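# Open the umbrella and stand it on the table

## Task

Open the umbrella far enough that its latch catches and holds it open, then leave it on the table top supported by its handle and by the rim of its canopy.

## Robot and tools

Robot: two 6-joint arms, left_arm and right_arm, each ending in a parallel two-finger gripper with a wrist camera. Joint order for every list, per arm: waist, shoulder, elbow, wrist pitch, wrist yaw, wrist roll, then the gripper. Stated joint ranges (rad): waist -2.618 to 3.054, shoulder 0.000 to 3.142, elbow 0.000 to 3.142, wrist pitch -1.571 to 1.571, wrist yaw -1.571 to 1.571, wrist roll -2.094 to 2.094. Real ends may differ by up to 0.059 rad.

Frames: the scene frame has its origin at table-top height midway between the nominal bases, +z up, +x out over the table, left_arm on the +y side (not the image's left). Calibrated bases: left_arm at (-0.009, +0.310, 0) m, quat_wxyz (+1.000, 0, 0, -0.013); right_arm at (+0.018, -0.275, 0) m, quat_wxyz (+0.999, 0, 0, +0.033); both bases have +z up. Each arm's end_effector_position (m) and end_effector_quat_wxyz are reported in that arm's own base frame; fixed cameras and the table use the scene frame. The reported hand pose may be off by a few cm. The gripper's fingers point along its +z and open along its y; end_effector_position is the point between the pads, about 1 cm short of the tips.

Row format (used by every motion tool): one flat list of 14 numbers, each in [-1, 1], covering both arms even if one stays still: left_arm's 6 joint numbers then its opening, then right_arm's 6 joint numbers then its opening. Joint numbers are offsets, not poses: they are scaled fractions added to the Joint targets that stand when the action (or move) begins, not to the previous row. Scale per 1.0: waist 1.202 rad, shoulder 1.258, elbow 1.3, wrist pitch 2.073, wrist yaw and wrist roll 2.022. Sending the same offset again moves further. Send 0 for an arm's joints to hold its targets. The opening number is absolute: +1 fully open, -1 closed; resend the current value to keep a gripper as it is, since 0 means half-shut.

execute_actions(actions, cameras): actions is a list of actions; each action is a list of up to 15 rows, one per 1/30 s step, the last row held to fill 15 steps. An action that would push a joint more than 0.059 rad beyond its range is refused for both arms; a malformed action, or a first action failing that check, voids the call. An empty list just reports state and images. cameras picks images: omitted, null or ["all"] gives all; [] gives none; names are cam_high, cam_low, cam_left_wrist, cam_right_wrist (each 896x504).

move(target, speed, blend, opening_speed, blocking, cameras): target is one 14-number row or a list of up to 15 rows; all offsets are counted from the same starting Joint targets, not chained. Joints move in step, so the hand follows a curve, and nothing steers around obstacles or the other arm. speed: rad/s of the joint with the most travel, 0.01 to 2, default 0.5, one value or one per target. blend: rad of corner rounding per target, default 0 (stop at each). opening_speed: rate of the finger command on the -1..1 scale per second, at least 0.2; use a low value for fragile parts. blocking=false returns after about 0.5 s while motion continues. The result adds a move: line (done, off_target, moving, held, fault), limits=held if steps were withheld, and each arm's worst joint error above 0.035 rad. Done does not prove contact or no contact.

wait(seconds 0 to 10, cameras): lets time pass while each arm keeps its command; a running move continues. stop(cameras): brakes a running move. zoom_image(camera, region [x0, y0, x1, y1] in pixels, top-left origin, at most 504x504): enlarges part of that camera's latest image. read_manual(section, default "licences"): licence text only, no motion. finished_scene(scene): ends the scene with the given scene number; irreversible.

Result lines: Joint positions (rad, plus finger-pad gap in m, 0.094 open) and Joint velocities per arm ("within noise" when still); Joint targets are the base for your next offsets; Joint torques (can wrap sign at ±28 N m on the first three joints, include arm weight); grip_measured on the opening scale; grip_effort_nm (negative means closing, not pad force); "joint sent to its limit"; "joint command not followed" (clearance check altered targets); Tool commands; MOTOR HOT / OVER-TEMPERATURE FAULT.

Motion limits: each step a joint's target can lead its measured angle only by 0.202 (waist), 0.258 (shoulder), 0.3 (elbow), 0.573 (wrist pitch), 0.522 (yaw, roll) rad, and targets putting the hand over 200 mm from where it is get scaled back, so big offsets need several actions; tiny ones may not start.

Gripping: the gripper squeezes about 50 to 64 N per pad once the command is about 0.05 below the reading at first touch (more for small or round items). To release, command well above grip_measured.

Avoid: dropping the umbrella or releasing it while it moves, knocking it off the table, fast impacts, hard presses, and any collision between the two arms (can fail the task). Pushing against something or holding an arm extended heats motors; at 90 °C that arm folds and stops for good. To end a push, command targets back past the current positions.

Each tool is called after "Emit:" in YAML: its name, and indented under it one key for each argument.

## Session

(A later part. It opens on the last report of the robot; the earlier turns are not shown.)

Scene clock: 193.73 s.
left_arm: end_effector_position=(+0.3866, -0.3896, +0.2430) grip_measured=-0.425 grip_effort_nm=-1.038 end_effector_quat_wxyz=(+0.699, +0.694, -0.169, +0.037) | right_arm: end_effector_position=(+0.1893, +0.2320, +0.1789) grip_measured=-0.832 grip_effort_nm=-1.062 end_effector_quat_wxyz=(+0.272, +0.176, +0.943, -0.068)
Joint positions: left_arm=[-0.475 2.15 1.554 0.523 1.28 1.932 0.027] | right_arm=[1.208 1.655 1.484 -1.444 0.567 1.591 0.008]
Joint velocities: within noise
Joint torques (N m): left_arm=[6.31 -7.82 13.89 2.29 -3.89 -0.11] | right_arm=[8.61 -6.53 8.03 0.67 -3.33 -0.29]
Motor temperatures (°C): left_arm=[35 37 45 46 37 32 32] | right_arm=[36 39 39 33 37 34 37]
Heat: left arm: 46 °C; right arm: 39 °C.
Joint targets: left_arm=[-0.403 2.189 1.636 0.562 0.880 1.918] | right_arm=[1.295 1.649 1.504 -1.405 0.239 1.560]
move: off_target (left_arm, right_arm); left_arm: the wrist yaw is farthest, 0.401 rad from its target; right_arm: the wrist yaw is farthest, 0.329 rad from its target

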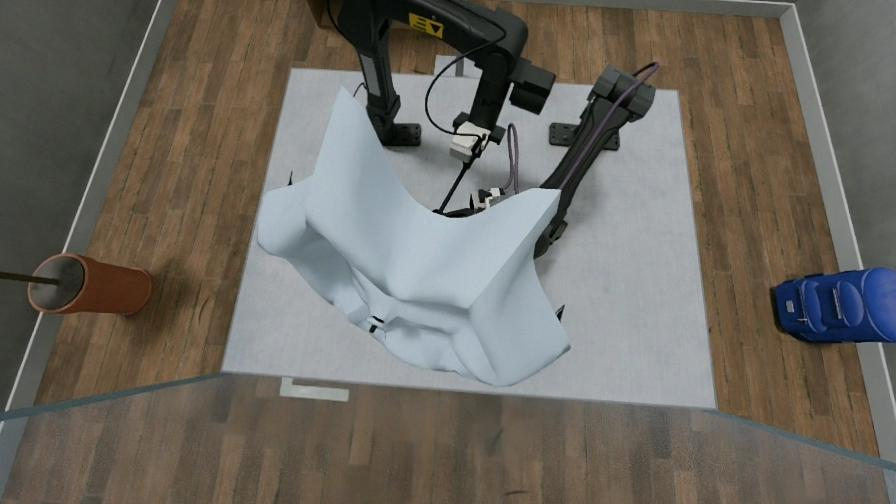

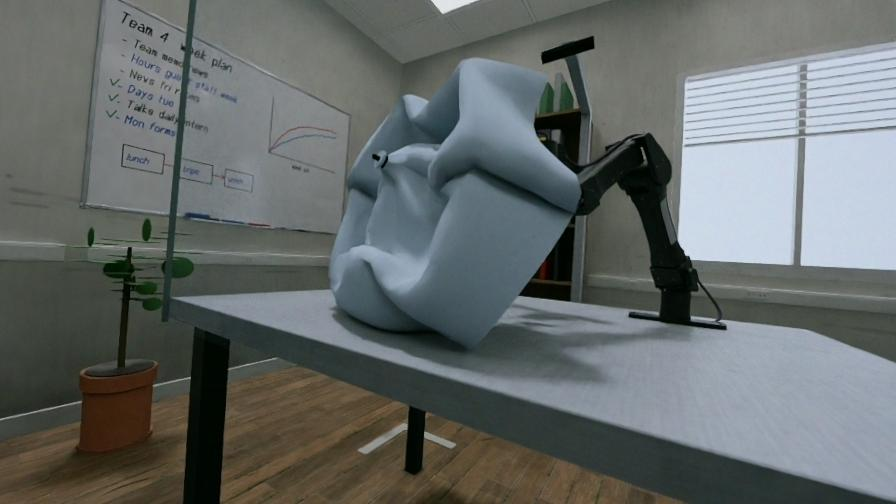

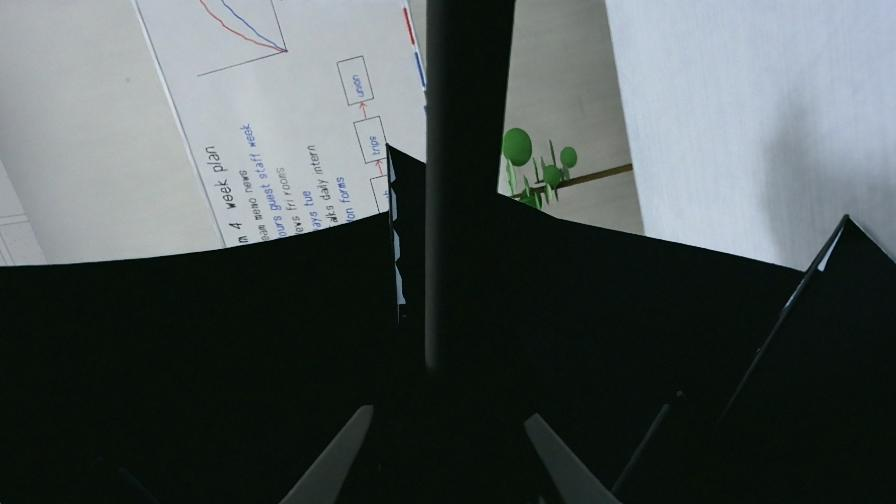

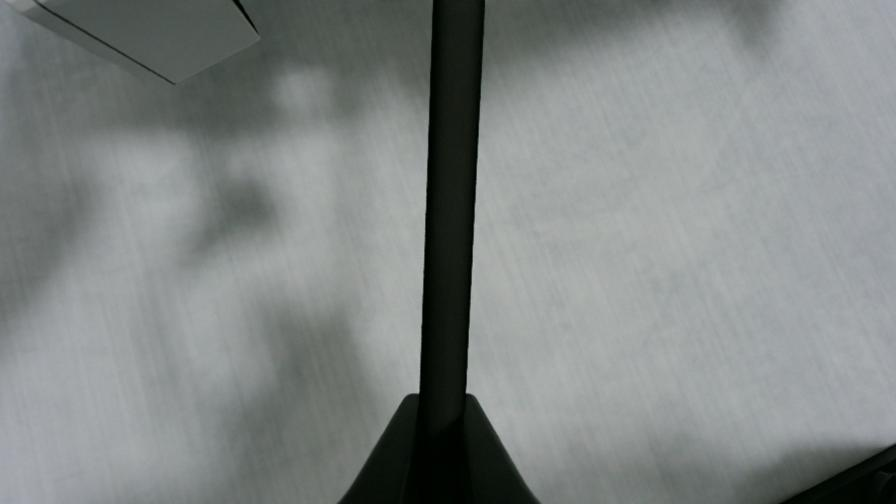

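Emit:
move:
  target: [0.01,-0.04,0.08,-0.075,-0.02,0,-1,0.012,0.005,0.082,-0.048,-0.03,0,-1]
  speed: 0.1

Scene clock: 199.83 s.
left_arm: end_effector_position=(+0.3954, -0.3933, +0.2796) grip_measured=-0.464 grip_effort_nm=-1.028 end_effector_quat_wxyz=(+0.699, +0.692, -0.172, +0.052) | right_arm: end_effector_position=(+0.1875, +0.2342, +0.2074) grip_measured=-0.832 grip_effort_nm=-1.067 end_effector_quat_wxyz=(+0.271, +0.183, +0.944, -0.054)
Joint positions: left_arm=[-0.475 2.137 1.677 0.406 1.266 1.941 0.025] | right_arm=[1.213 1.652 1.599 -1.536 0.559 1.601 0.008]
Joint velocities: within noise
Joint torques (N m): left_arm=[7.3 -10.58 12.55 1.89 -4.16 -0.21] | right_arm=[9.61 -5.78 7.17 0.64 -3.92 -0.4]
Motor temperatures (°C): left_arm=[35 37 45 46 42 32 32] | right_arm=[36 38 38 33 40 34 37]
Heat: left arm: 46 °C; right arm: 40 °C.
Joint targets: left_arm=[-0.391 2.139 1.740 0.407 0.839 1.918] | right_arm=[1.309 1.655 1.610 -1.504 0.178 1.560]
move: off_target (left_arm, right_arm); left_arm: the wrist yaw is farthest, 0.426 rad from its target; right_arm: the wrist yaw is farthest, 0.381 rad from its target

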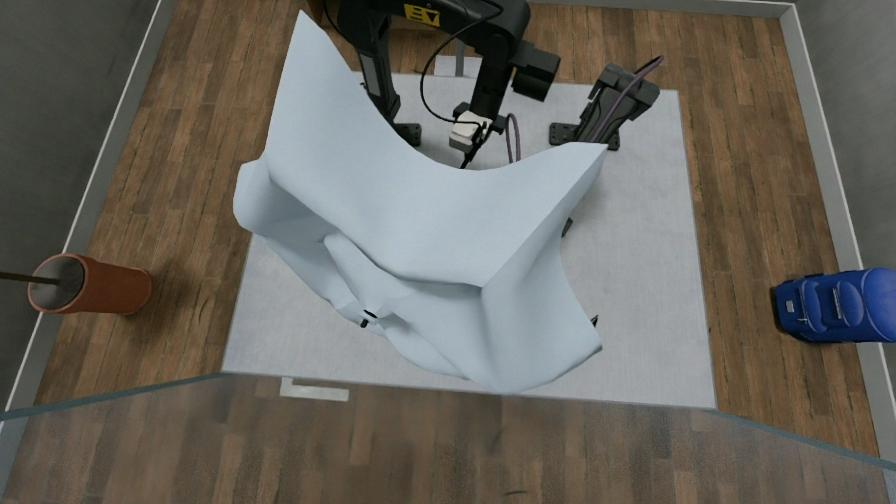

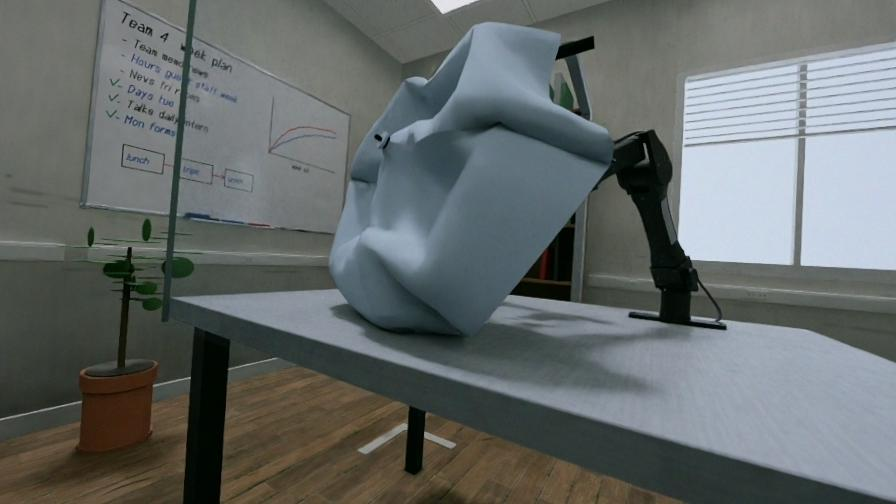

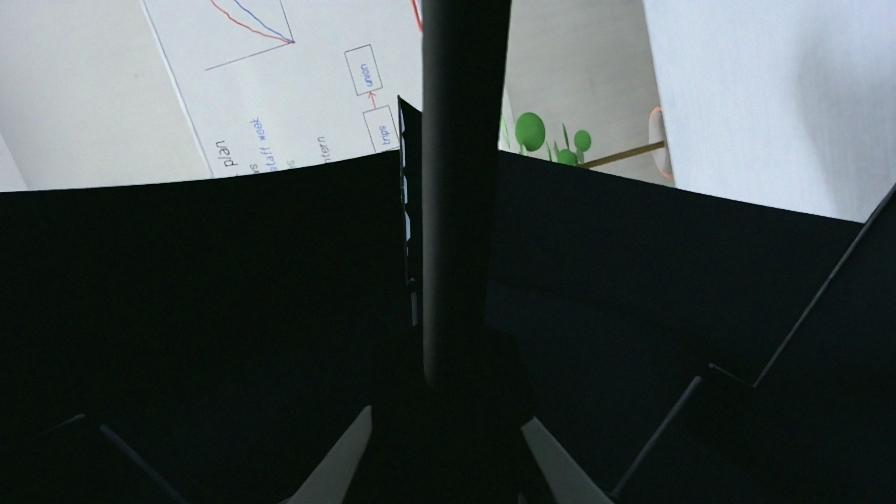

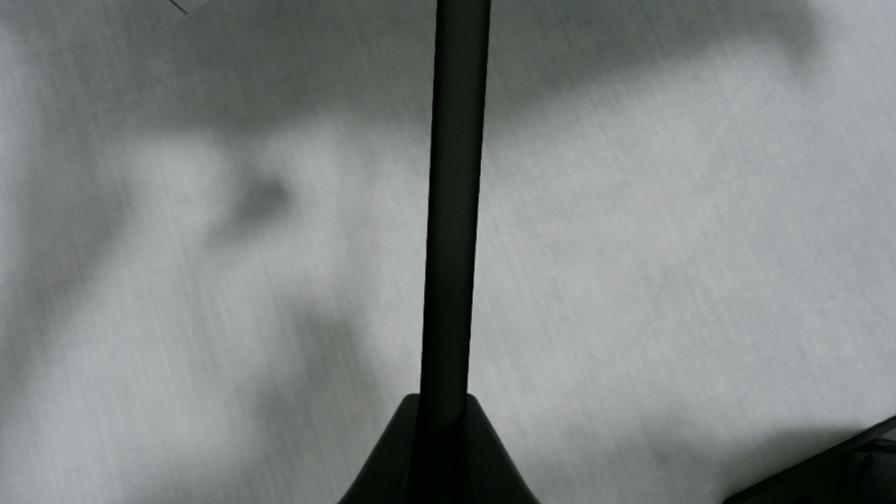

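Emit:
move:
  target: [0,-0.024,0.031,0.087,0,0,-1,0.1,0,0,0,0.11,0,-1]
  speed: 0.1

Scene clock: 211.40 s.
left_arm: end_effector_position=(+0.4125, -0.3827, +0.3571) grip_measured=-0.499 grip_effort_nm=-1.033 end_effector_quat_wxyz=(+0.719, +0.638, -0.205, +0.186) | right_arm: end_effector_position=(+0.1704, +0.2479, +0.2205) grip_measured=-0.832 grip_effort_nm=-1.062 end_effector_quat_wxyz=(+0.329, +0.142, +0.933, -0.040)
Joint positions: left_arm=[-0.455 2.091 1.744 0.608 1.161 1.896 0.024] | right_arm=[1.344 1.648 1.599 -1.559 0.674 1.659 0.008]
Joint velocities: within noise
Joint torques (N m): left_arm=[5.59 -9.21 10.32 1.58 -3.3 0.29] | right_arm=[8.53 -5.37 7.16 0.84 -2.66 -0.96]
Motor temperatures (°C): left_arm=[35 38 44 45 50 32 32] | right_arm=[36 38 38 33 46 34 37]
Heat: left arm: 50 °C; right arm: 46 °C.
Joint targets: left_arm=[-0.391 2.109 1.780 0.587 0.839 1.918] | right_arm=[1.429 1.655 1.610 -1.504 0.400 1.560]
move: off_target (left_arm, right_arm); left_arm: the wrist yaw is farthest, 0.322 rad from its target; right_arm: the wrist yaw is farthest, 0.274 rad from its target

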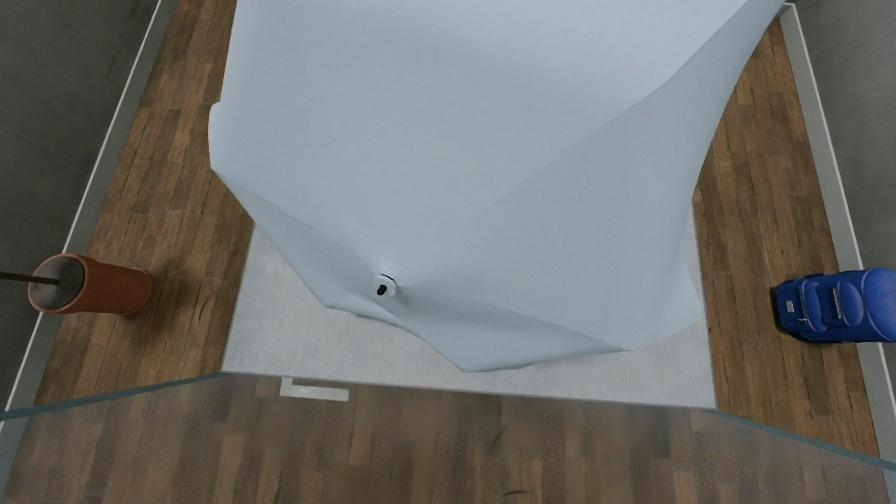

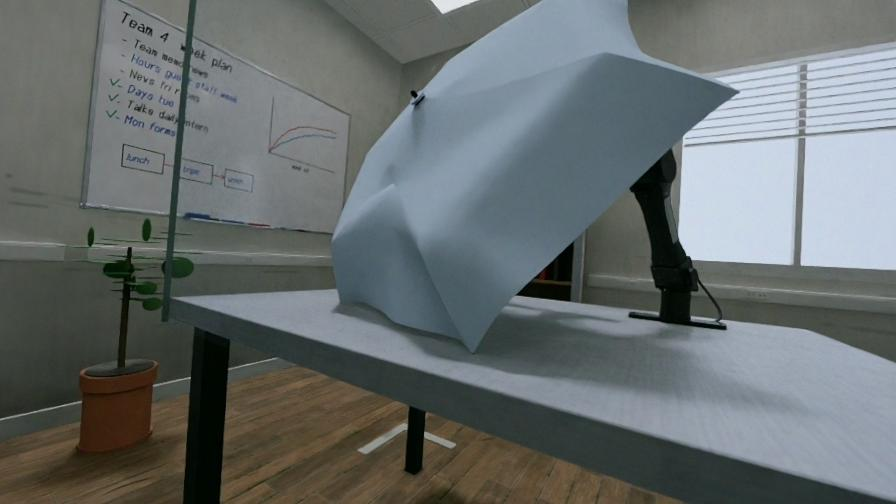

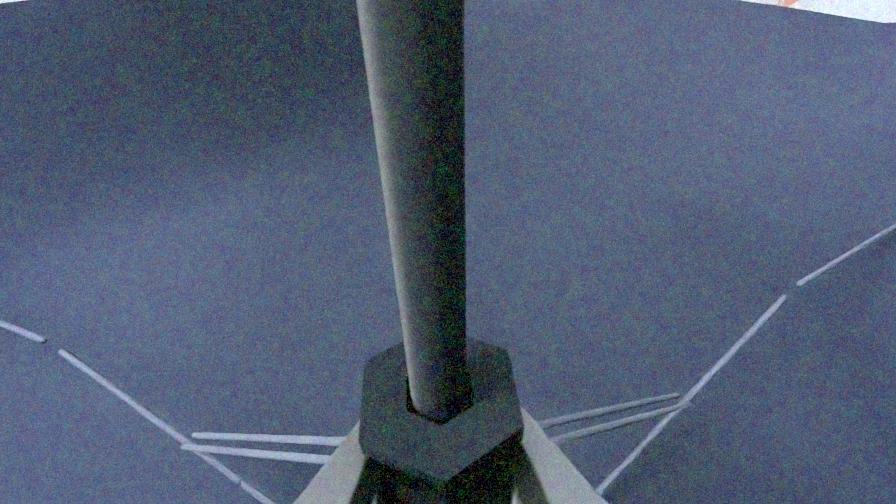

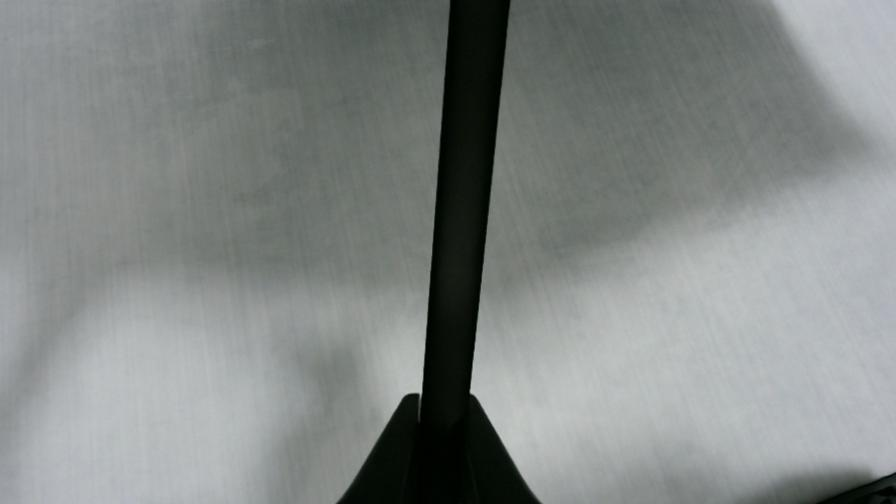

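Emit:
move:
  target: [0.01,0.0676,0.136,-0.044,-0.03,0,-1,0.015,0,0,0,-0.02,0,-1]
  speed: 0.1

Emit:
zoom_image:
  camera: "cam_left_wrist"
  region: [200, 200, 704, 504]

Scene clock: 217.57 s.
left_arm: end_effector_position=(+0.4411, -0.3809, +0.3963) grip_measured=-0.501 grip_effort_nm=-1.038 end_effector_quat_wxyz=(+0.719, +0.627, -0.183, +0.238) | right_arm: end_effector_position=(+0.1586, +0.2530, +0.2202) grip_measured=-0.832 grip_effort_nm=-1.057 end_effector_quat_wxyz=(+0.319, +0.127, +0.939, -0.032)
Joint positions: left_arm=[-0.442 2.137 1.924 0.525 1.073 1.898 0.023] | right_arm=[1.378 1.64 1.599 -1.561 0.653 1.657 0.008]
Joint velocities: within noise
Joint torques (N m): left_arm=[5.49 -6.68 10.03 1.53 -3.05 0.27] | right_arm=[6.9 -4.74 7.17 0.86 -2.89 -0.94]
Motor temperatures (°C): left_arm=[35 38 43 44 51 32 32] | right_arm=[36 38 38 33 46 35 37]
Heat: left arm: 51 °C; right arm: 46 °C.
Joint targets: left_arm=[-0.379 2.194 1.956 0.496 0.778 1.918] | right_arm=[1.447 1.656 1.610 -1.504 0.360 1.560]
move: off_target (left_arm, right_arm); left_arm: the wrist yaw is farthest, 0.295 rad from its target; right_arm: the wrist yaw is farthest, 0.293 rad from its target

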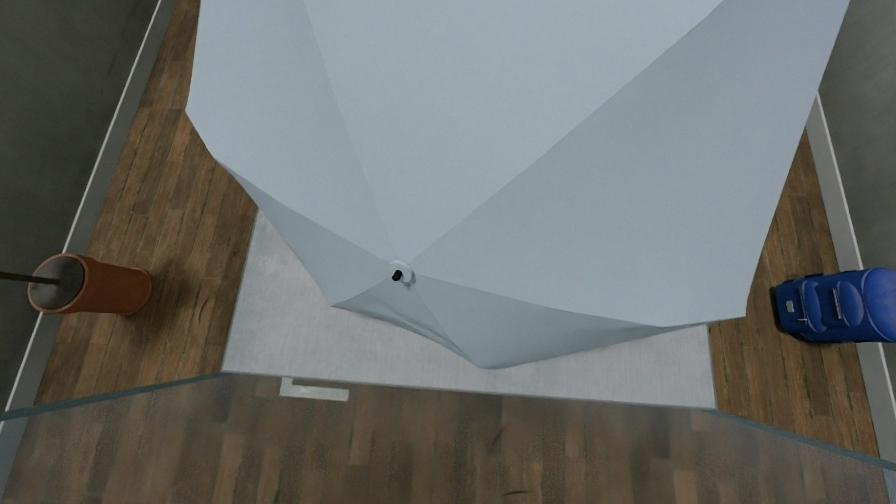

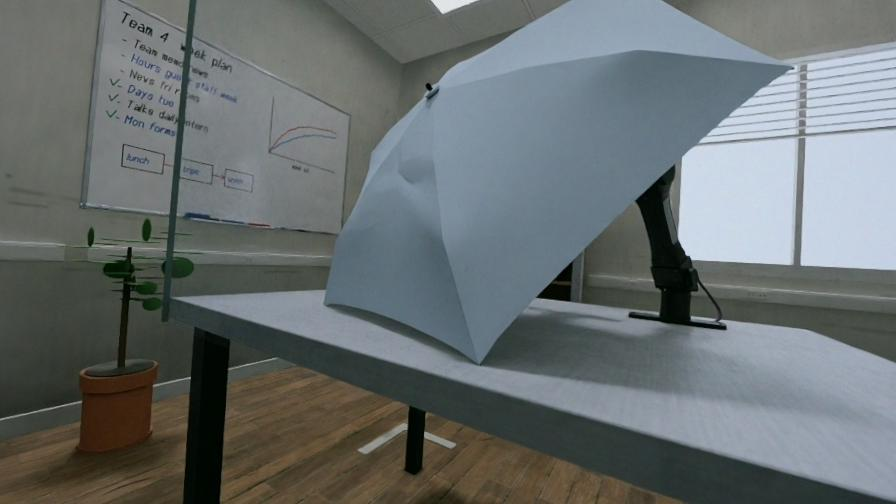

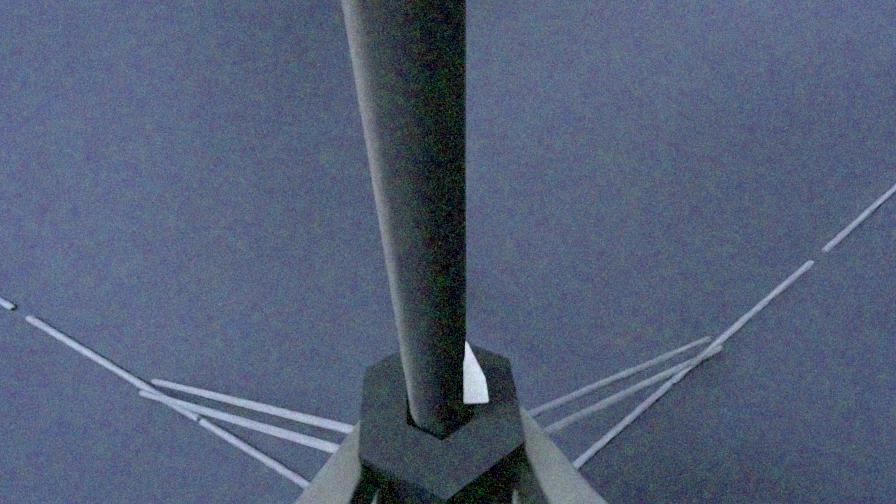

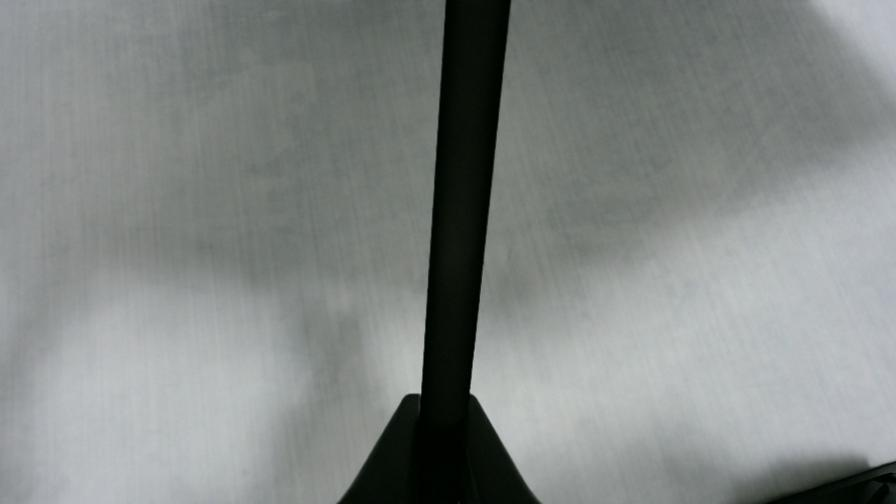

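Scaled by 1.000.

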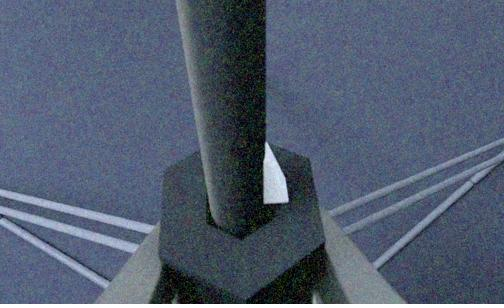

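Emit:
move:
  target: [-0.042,-0.02,-0.01,0.01,0.11,0,-1,-0.035,0,0,0,0.1,0,-1]
  speed: 0.15

Emit:
zoom_image:
  camera: "cam_left_wrist"
  region: [300, 280, 604, 504]

Emit:
zoom_image:
  camera: "cam_low"
  region: [300, 100, 700, 420]

Scene clock: 229.20 s.
left_arm: end_effector_position=(+0.4385, -0.3810, +0.3962) grip_measured=-0.501 grip_effort_nm=-1.038 end_effector_quat_wxyz=(+0.719, +0.626, -0.189, +0.234) | right_arm: end_effector_position=(+0.1596, +0.2542, +0.2208) grip_measured=-0.832 grip_effort_nm=-1.053 end_effector_quat_wxyz=(+0.322, +0.128, +0.938, -0.029)
Joint positions: left_arm=[-0.442 2.137 1.924 0.529 1.088 1.896 0.023] | right_arm=[1.378 1.64 1.599 -1.555 0.658 1.657 0.008]
Joint velocities: within noise
Joint torques (N m): left_arm=[1.14 -8.51 8.94 1.68 -1.02 0.3] | right_arm=[2.73 -4.74 7.2 0.8 -0.66 -0.94]
Motor temperatures (°C): left_arm=[35 37 43 44 50 32 32] | right_arm=[36 37 38 33 45 36 37]
Heat: left arm: 50 °C; right arm: 45 °C.
Joint targets: left_arm=[-0.429 2.168 1.943 0.516 1.001 1.918] | right_arm=[1.405 1.656 1.610 -1.504 0.562 1.560]
move: off_target (left_arm, right_arm); left_arm: the wrist yaw is farthest, 0.087 rad from its target; right_arm: the wrist roll is farthest, 0.097 rad from its target

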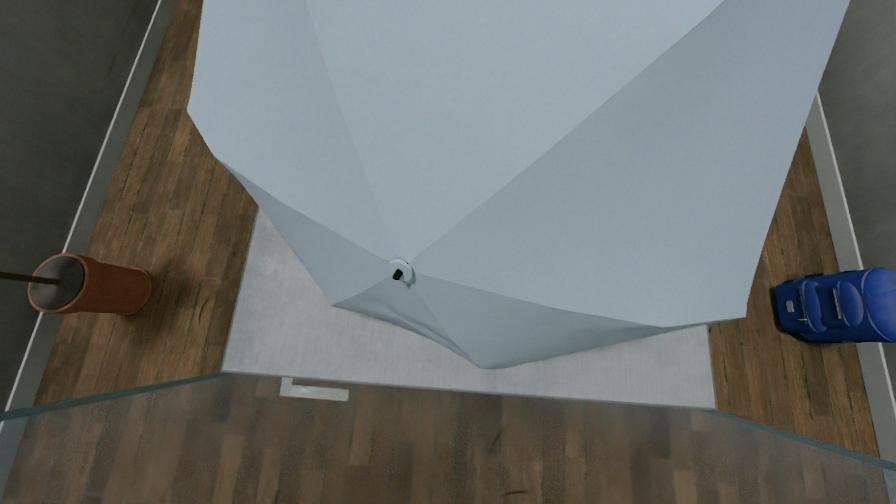

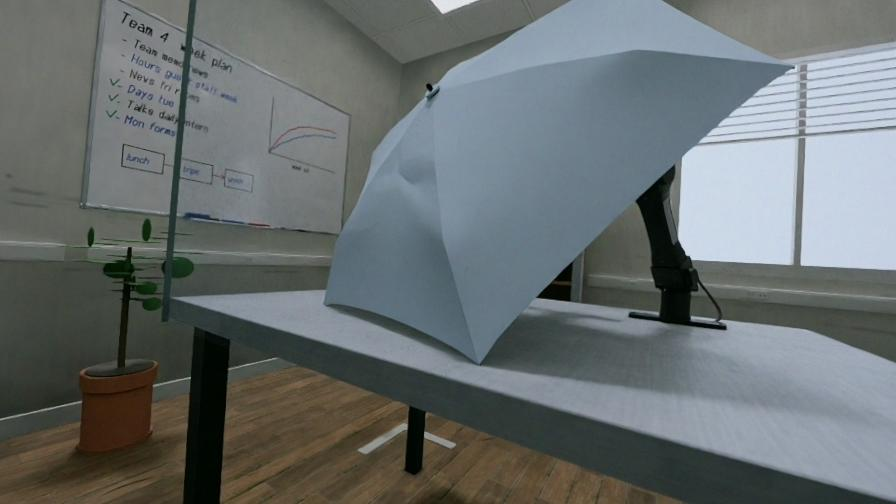

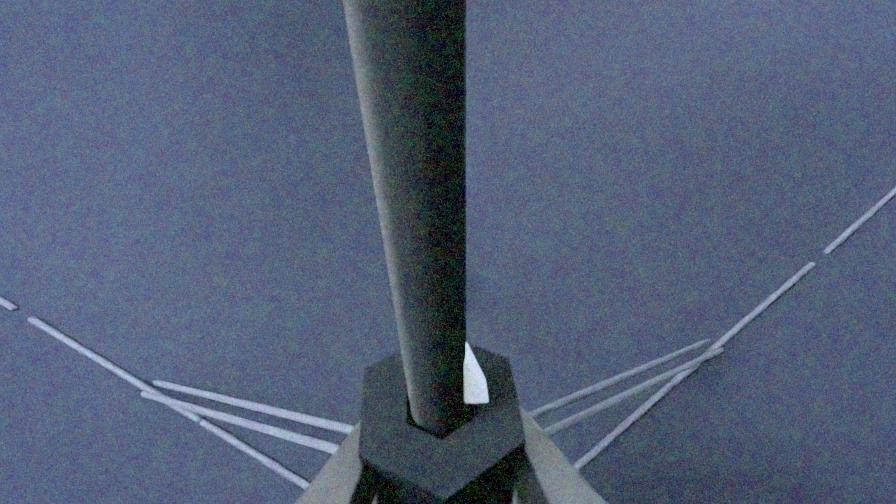

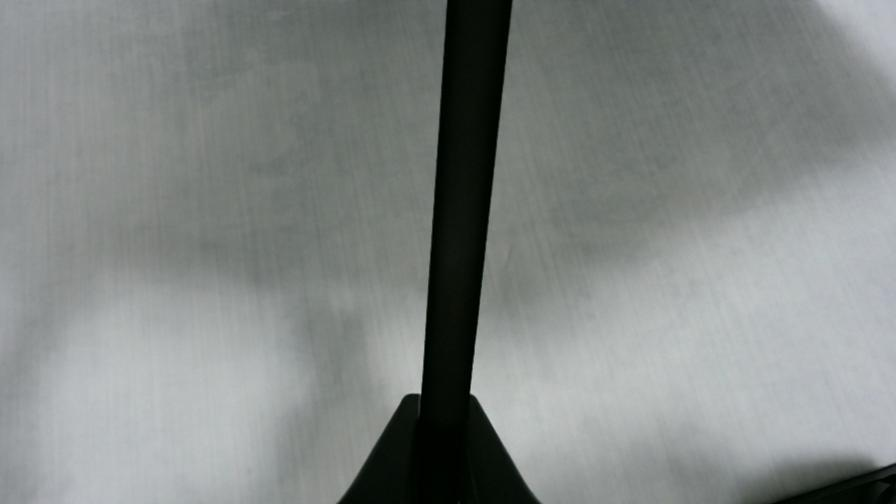

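Scaled by 1.658 from the camera's 896x504 image, which has a finer 1280x720 frame.

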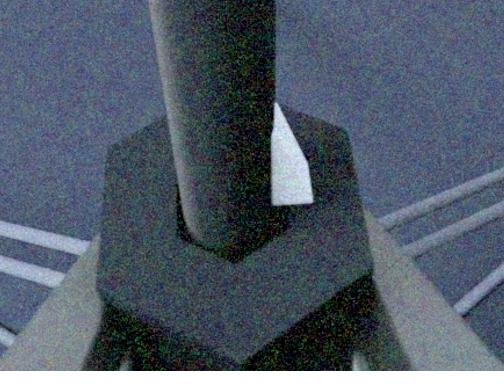

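Scaled by 1.260 from the camera's 896x504 image, which has a finer 1280x720 frame.

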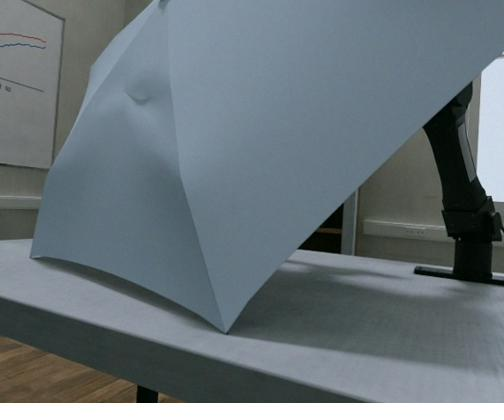

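Emit:
move:
  target: [0,0,0,0,0,0,0.1,0,0,0,0,0,0,-1]
  opening_speed: 0.4

Scene clock: 234.53 s.
left_arm: end_effector_position=(+0.4436, -0.3809, +0.3955) grip_measured=+0.099 grip_effort_nm=0.056 end_effector_quat_wxyz=(+0.715, +0.624, -0.189, +0.251) | right_arm: end_effector_position=(+0.1598, +0.2576, +0.2204) grip_measured=-0.832 grip_effort_nm=-1.062 end_effector_quat_wxyz=(+0.321, +0.122, +0.939, -0.024)
Joint positions: left_arm=[-0.442 2.14 1.924 0.53 1.064 1.925 0.052] | right_arm=[1.378 1.64 1.599 -1.539 0.655 1.64 0.008]
Joint velocities: within noise
Joint torques (N m): left_arm=[1.1 -8.83 8.98 1.68 -0.78 -0.03] | right_arm=[2.69 -4.75 7.21 0.68 -0.62 -0.77]
Motor temperatures (°C): left_arm=[35 37 43 44 48 32 32] | right_arm=[36 37 38 33 43 36 37]
Heat: left arm: 48 °C; right arm: 43 °C.
Joint targets: left_arm=[-0.429 2.169 1.943 0.517 1.001 1.918] | right_arm=[1.405 1.656 1.610 -1.504 0.562 1.560]
move: off_target (left_arm, right_arm); left_arm: the wrist yaw is farthest, 0.063 rad from its target; right_arm: the wrist yaw is farthest, 0.093 rad from its target

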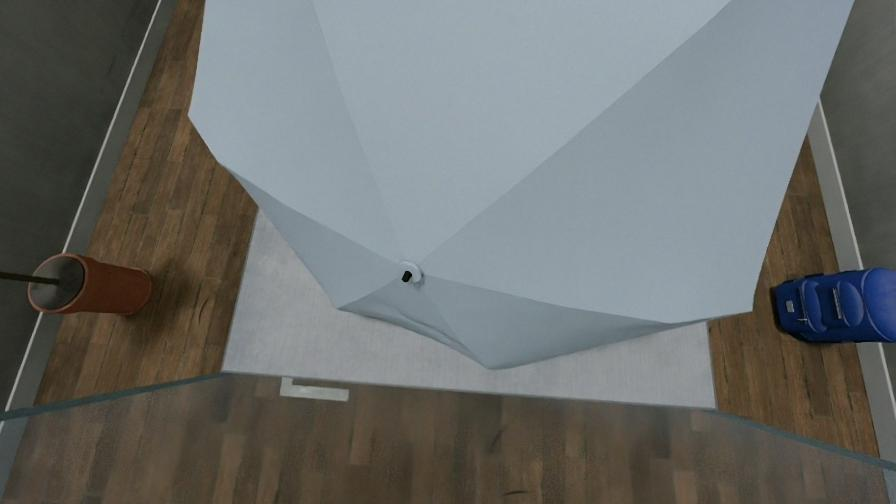

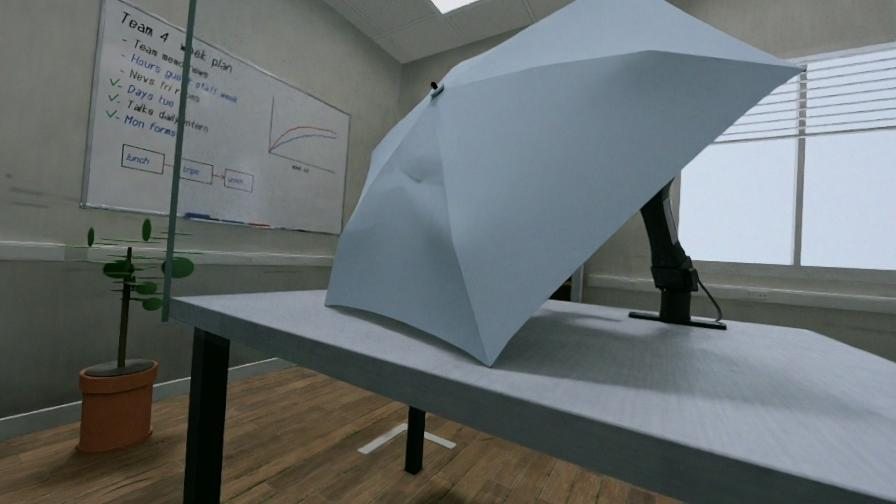

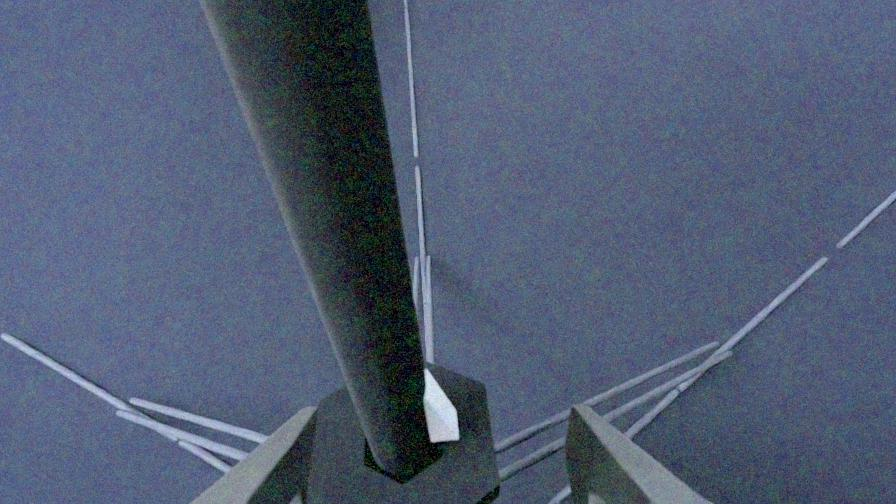

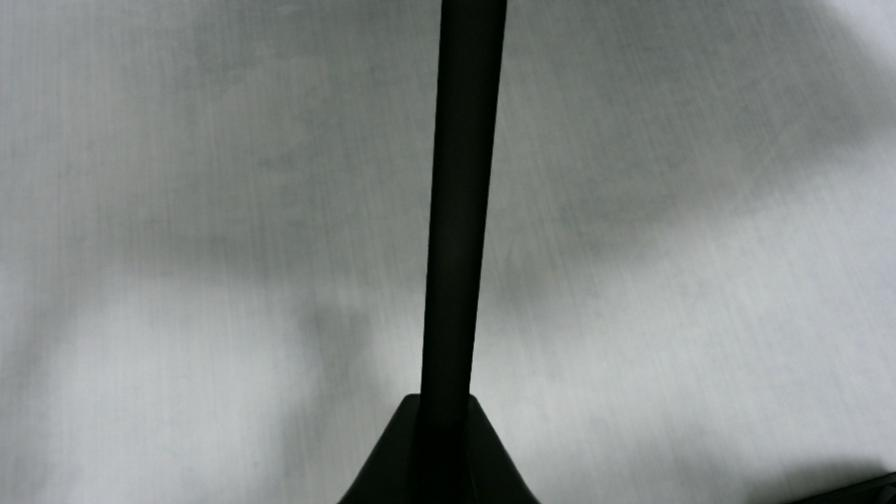

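Emit:
move:
  target:
    - [0,0,0,0,0,0,0.45,0,0,0,0,0,0,-1]
    - [0.192,-0.1105,-0.2585,0.2195,0.138,-0.1276,0.45,0,0,0,0,0,0,-1]
  speed: 0.2
  opening_speed: 0.5

Scene clock: 247.17 s.
left_arm: end_effector_position=(+0.4511, -0.2664, +0.3659) grip_measured=+0.449 grip_effort_nm=0.027 end_effector_quat_wxyz=(+0.715, +0.626, -0.186, +0.249) | right_arm: end_effector_position=(+0.1492, +0.2662, +0.2147) grip_measured=-0.832 grip_effort_nm=-1.062 end_effector_quat_wxyz=(+0.296, +0.103, +0.950, -0.014)
Joint positions: left_arm=[-0.203 2.06 1.628 0.973 1.282 1.672 0.068] | right_arm=[1.393 1.64 1.599 -1.516 0.601 1.606 0.008]
Joint velocities: within noise
Joint torques (N m): left_arm=[0.44 -12.25 5.44 1.43 -0.31 -0.1] | right_arm=[1.2 -4.78 7.27 0.52 -0.05 -0.42]
Motor temperatures (°C): left_arm=[35 39 42 44 43 32 32] | right_arm=[36 37 38 33 41 36 37]
Heat: left arm: 44 °C; right arm: 41 °C.
Joint targets: left_arm=[-0.199 2.029 1.608 0.971 1.280 1.660] | right_arm=[1.405 1.656 1.610 -1.504 0.562 1.560]
move: off_target (right_arm); right_arm: the wrist roll is farthest, 0.046 rad from its target

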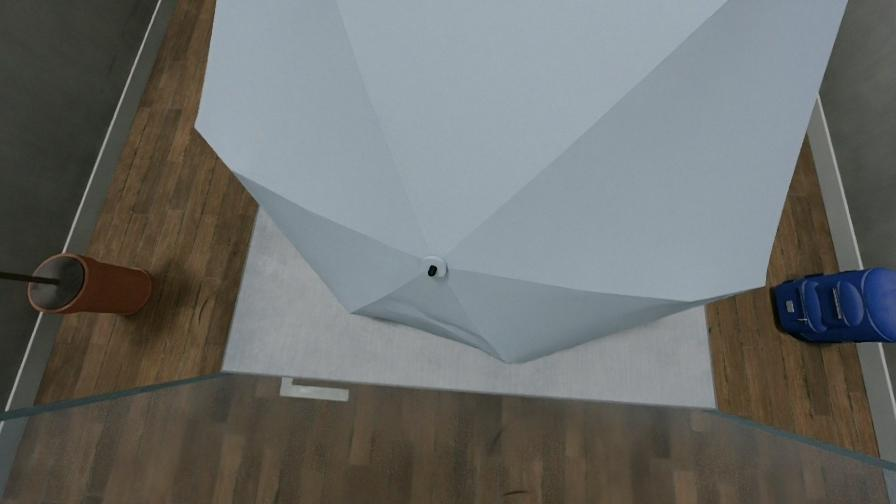

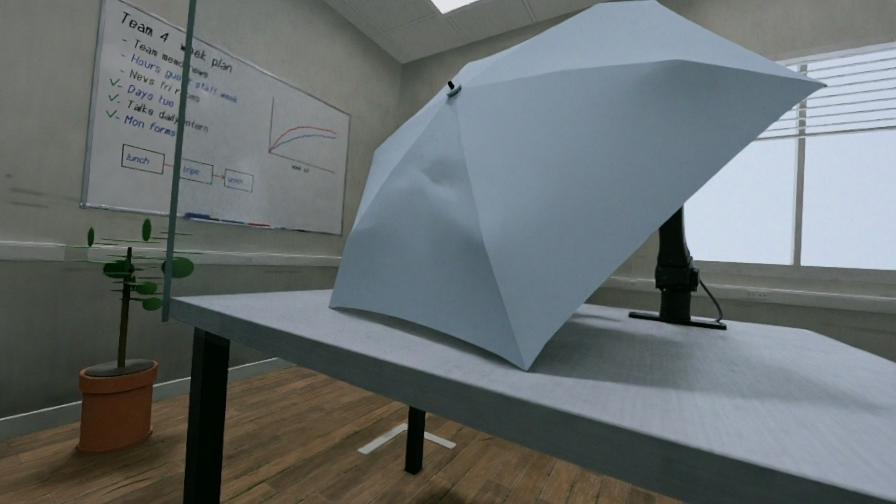

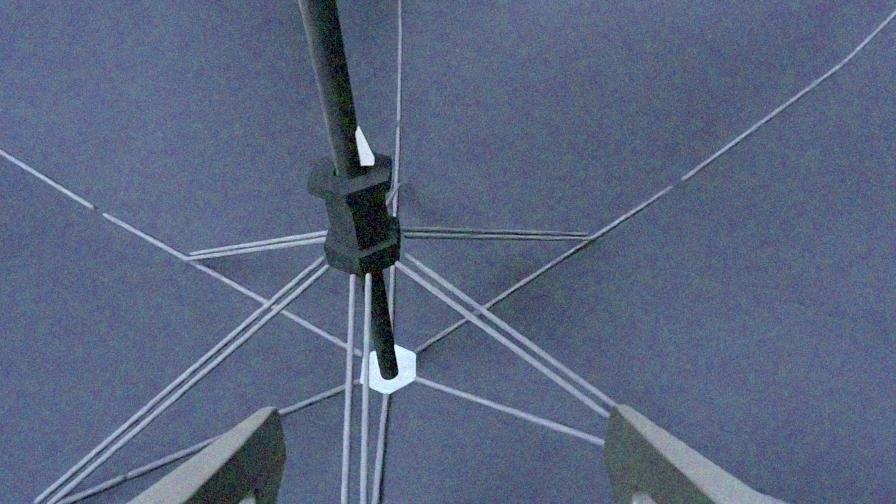

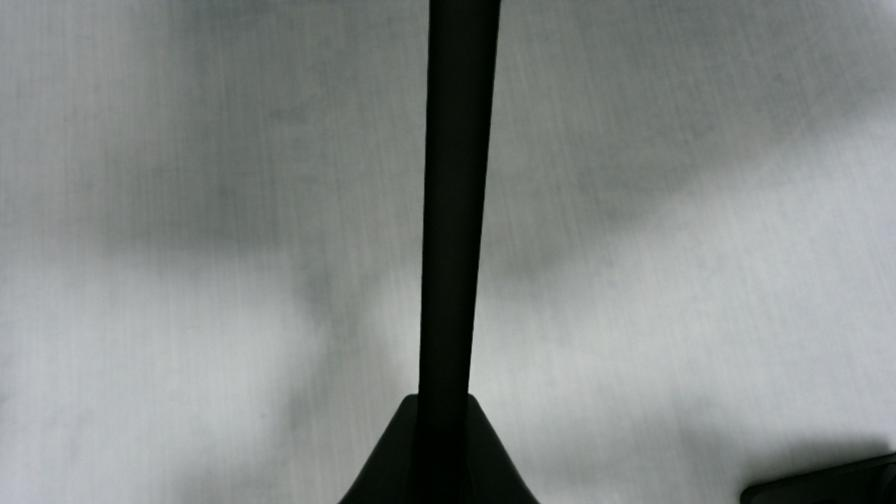

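Emit:
move:
  target:
    - [0.08,-0.42,-0.545,-0.18,0,0,0.45,0,0,0,0,0,0,-1]
    - [0.08,-0.42,-0.545,-0.79,-0.2,-0.3,0.45,0,0,0,0,0,0,-1]
    - [0.16,-0.42,-0.545,-0.79,-0.633,-0.82,0.45,0,0,0,0,0,0,-1]
  speed: 0.7
  blend: 0.1

Scene clock: 258.33 s.
left_arm: end_effector_position=(+0.3199, -0.0040, +0.0574) grip_measured=+0.450 grip_effort_nm=0.007 end_effector_quat_wxyz=(+0.158, +0.011, +0.987, -0.003) | right_arm: end_effector_position=(+0.1491, +0.2662, +0.2147) grip_measured=-0.832 grip_effort_nm=-1.062 end_effector_quat_wxyz=(+0.296, +0.103, +0.950, -0.014)
Joint positions: left_arm=[-0.012 1.52 0.92 -0.654 0.006 0.008 0.068] | right_arm=[1.393 1.64 1.599 -1.516 0.601 1.606 0.008]
Joint velocities: within noise
Joint torques (N m): left_arm=[0.57 -6.61 4.9 1.04 -0.07 -0.04] | right_arm=[1.17 -4.77 7.24 0.51 -0.07 -0.43]
Motor temperatures (°C): left_arm=[34 39 41 43 41 32 31] | right_arm=[35 36 38 33 39 35 37]
Heat: left arm: 43 °C; right arm: 39 °C.
Joint targets: left_arm=[-0.006 1.501 0.899 -0.666 0.000 0.002] | right_arm=[1.405 1.656 1.610 -1.504 0.562 1.560]
move: off_target (right_arm); right_arm: the wrist roll is farthest, 0.046 rad from its target

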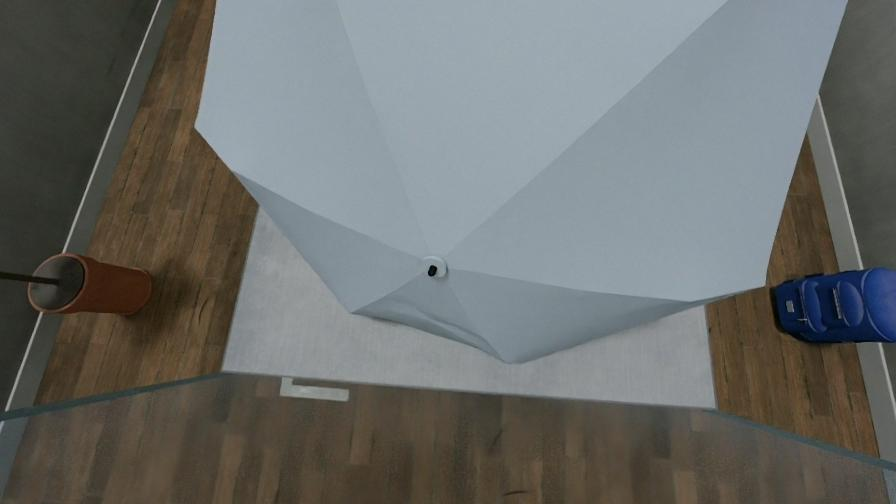

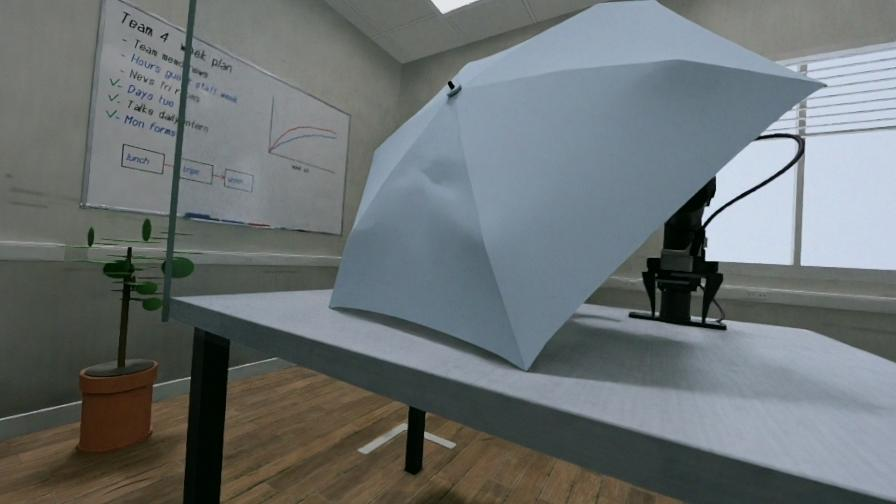

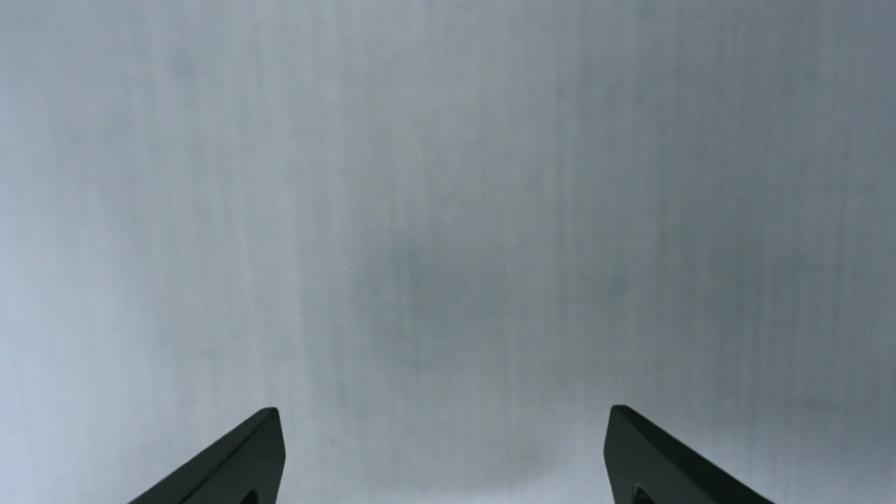

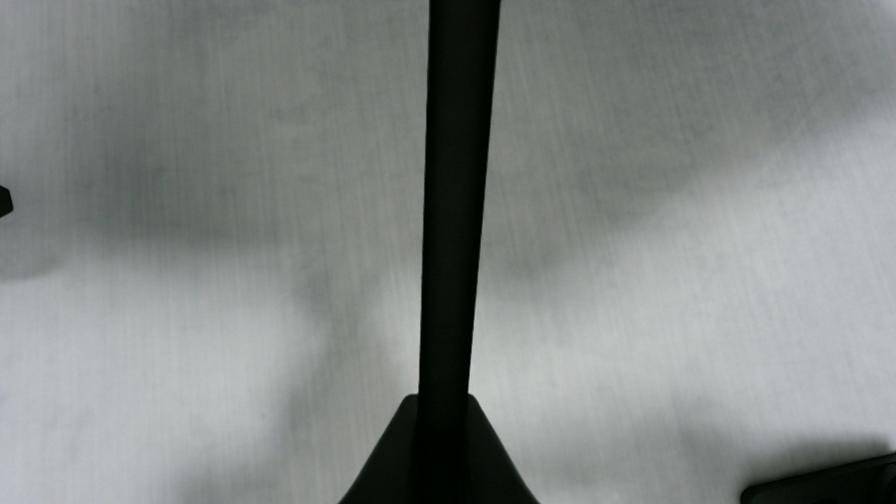

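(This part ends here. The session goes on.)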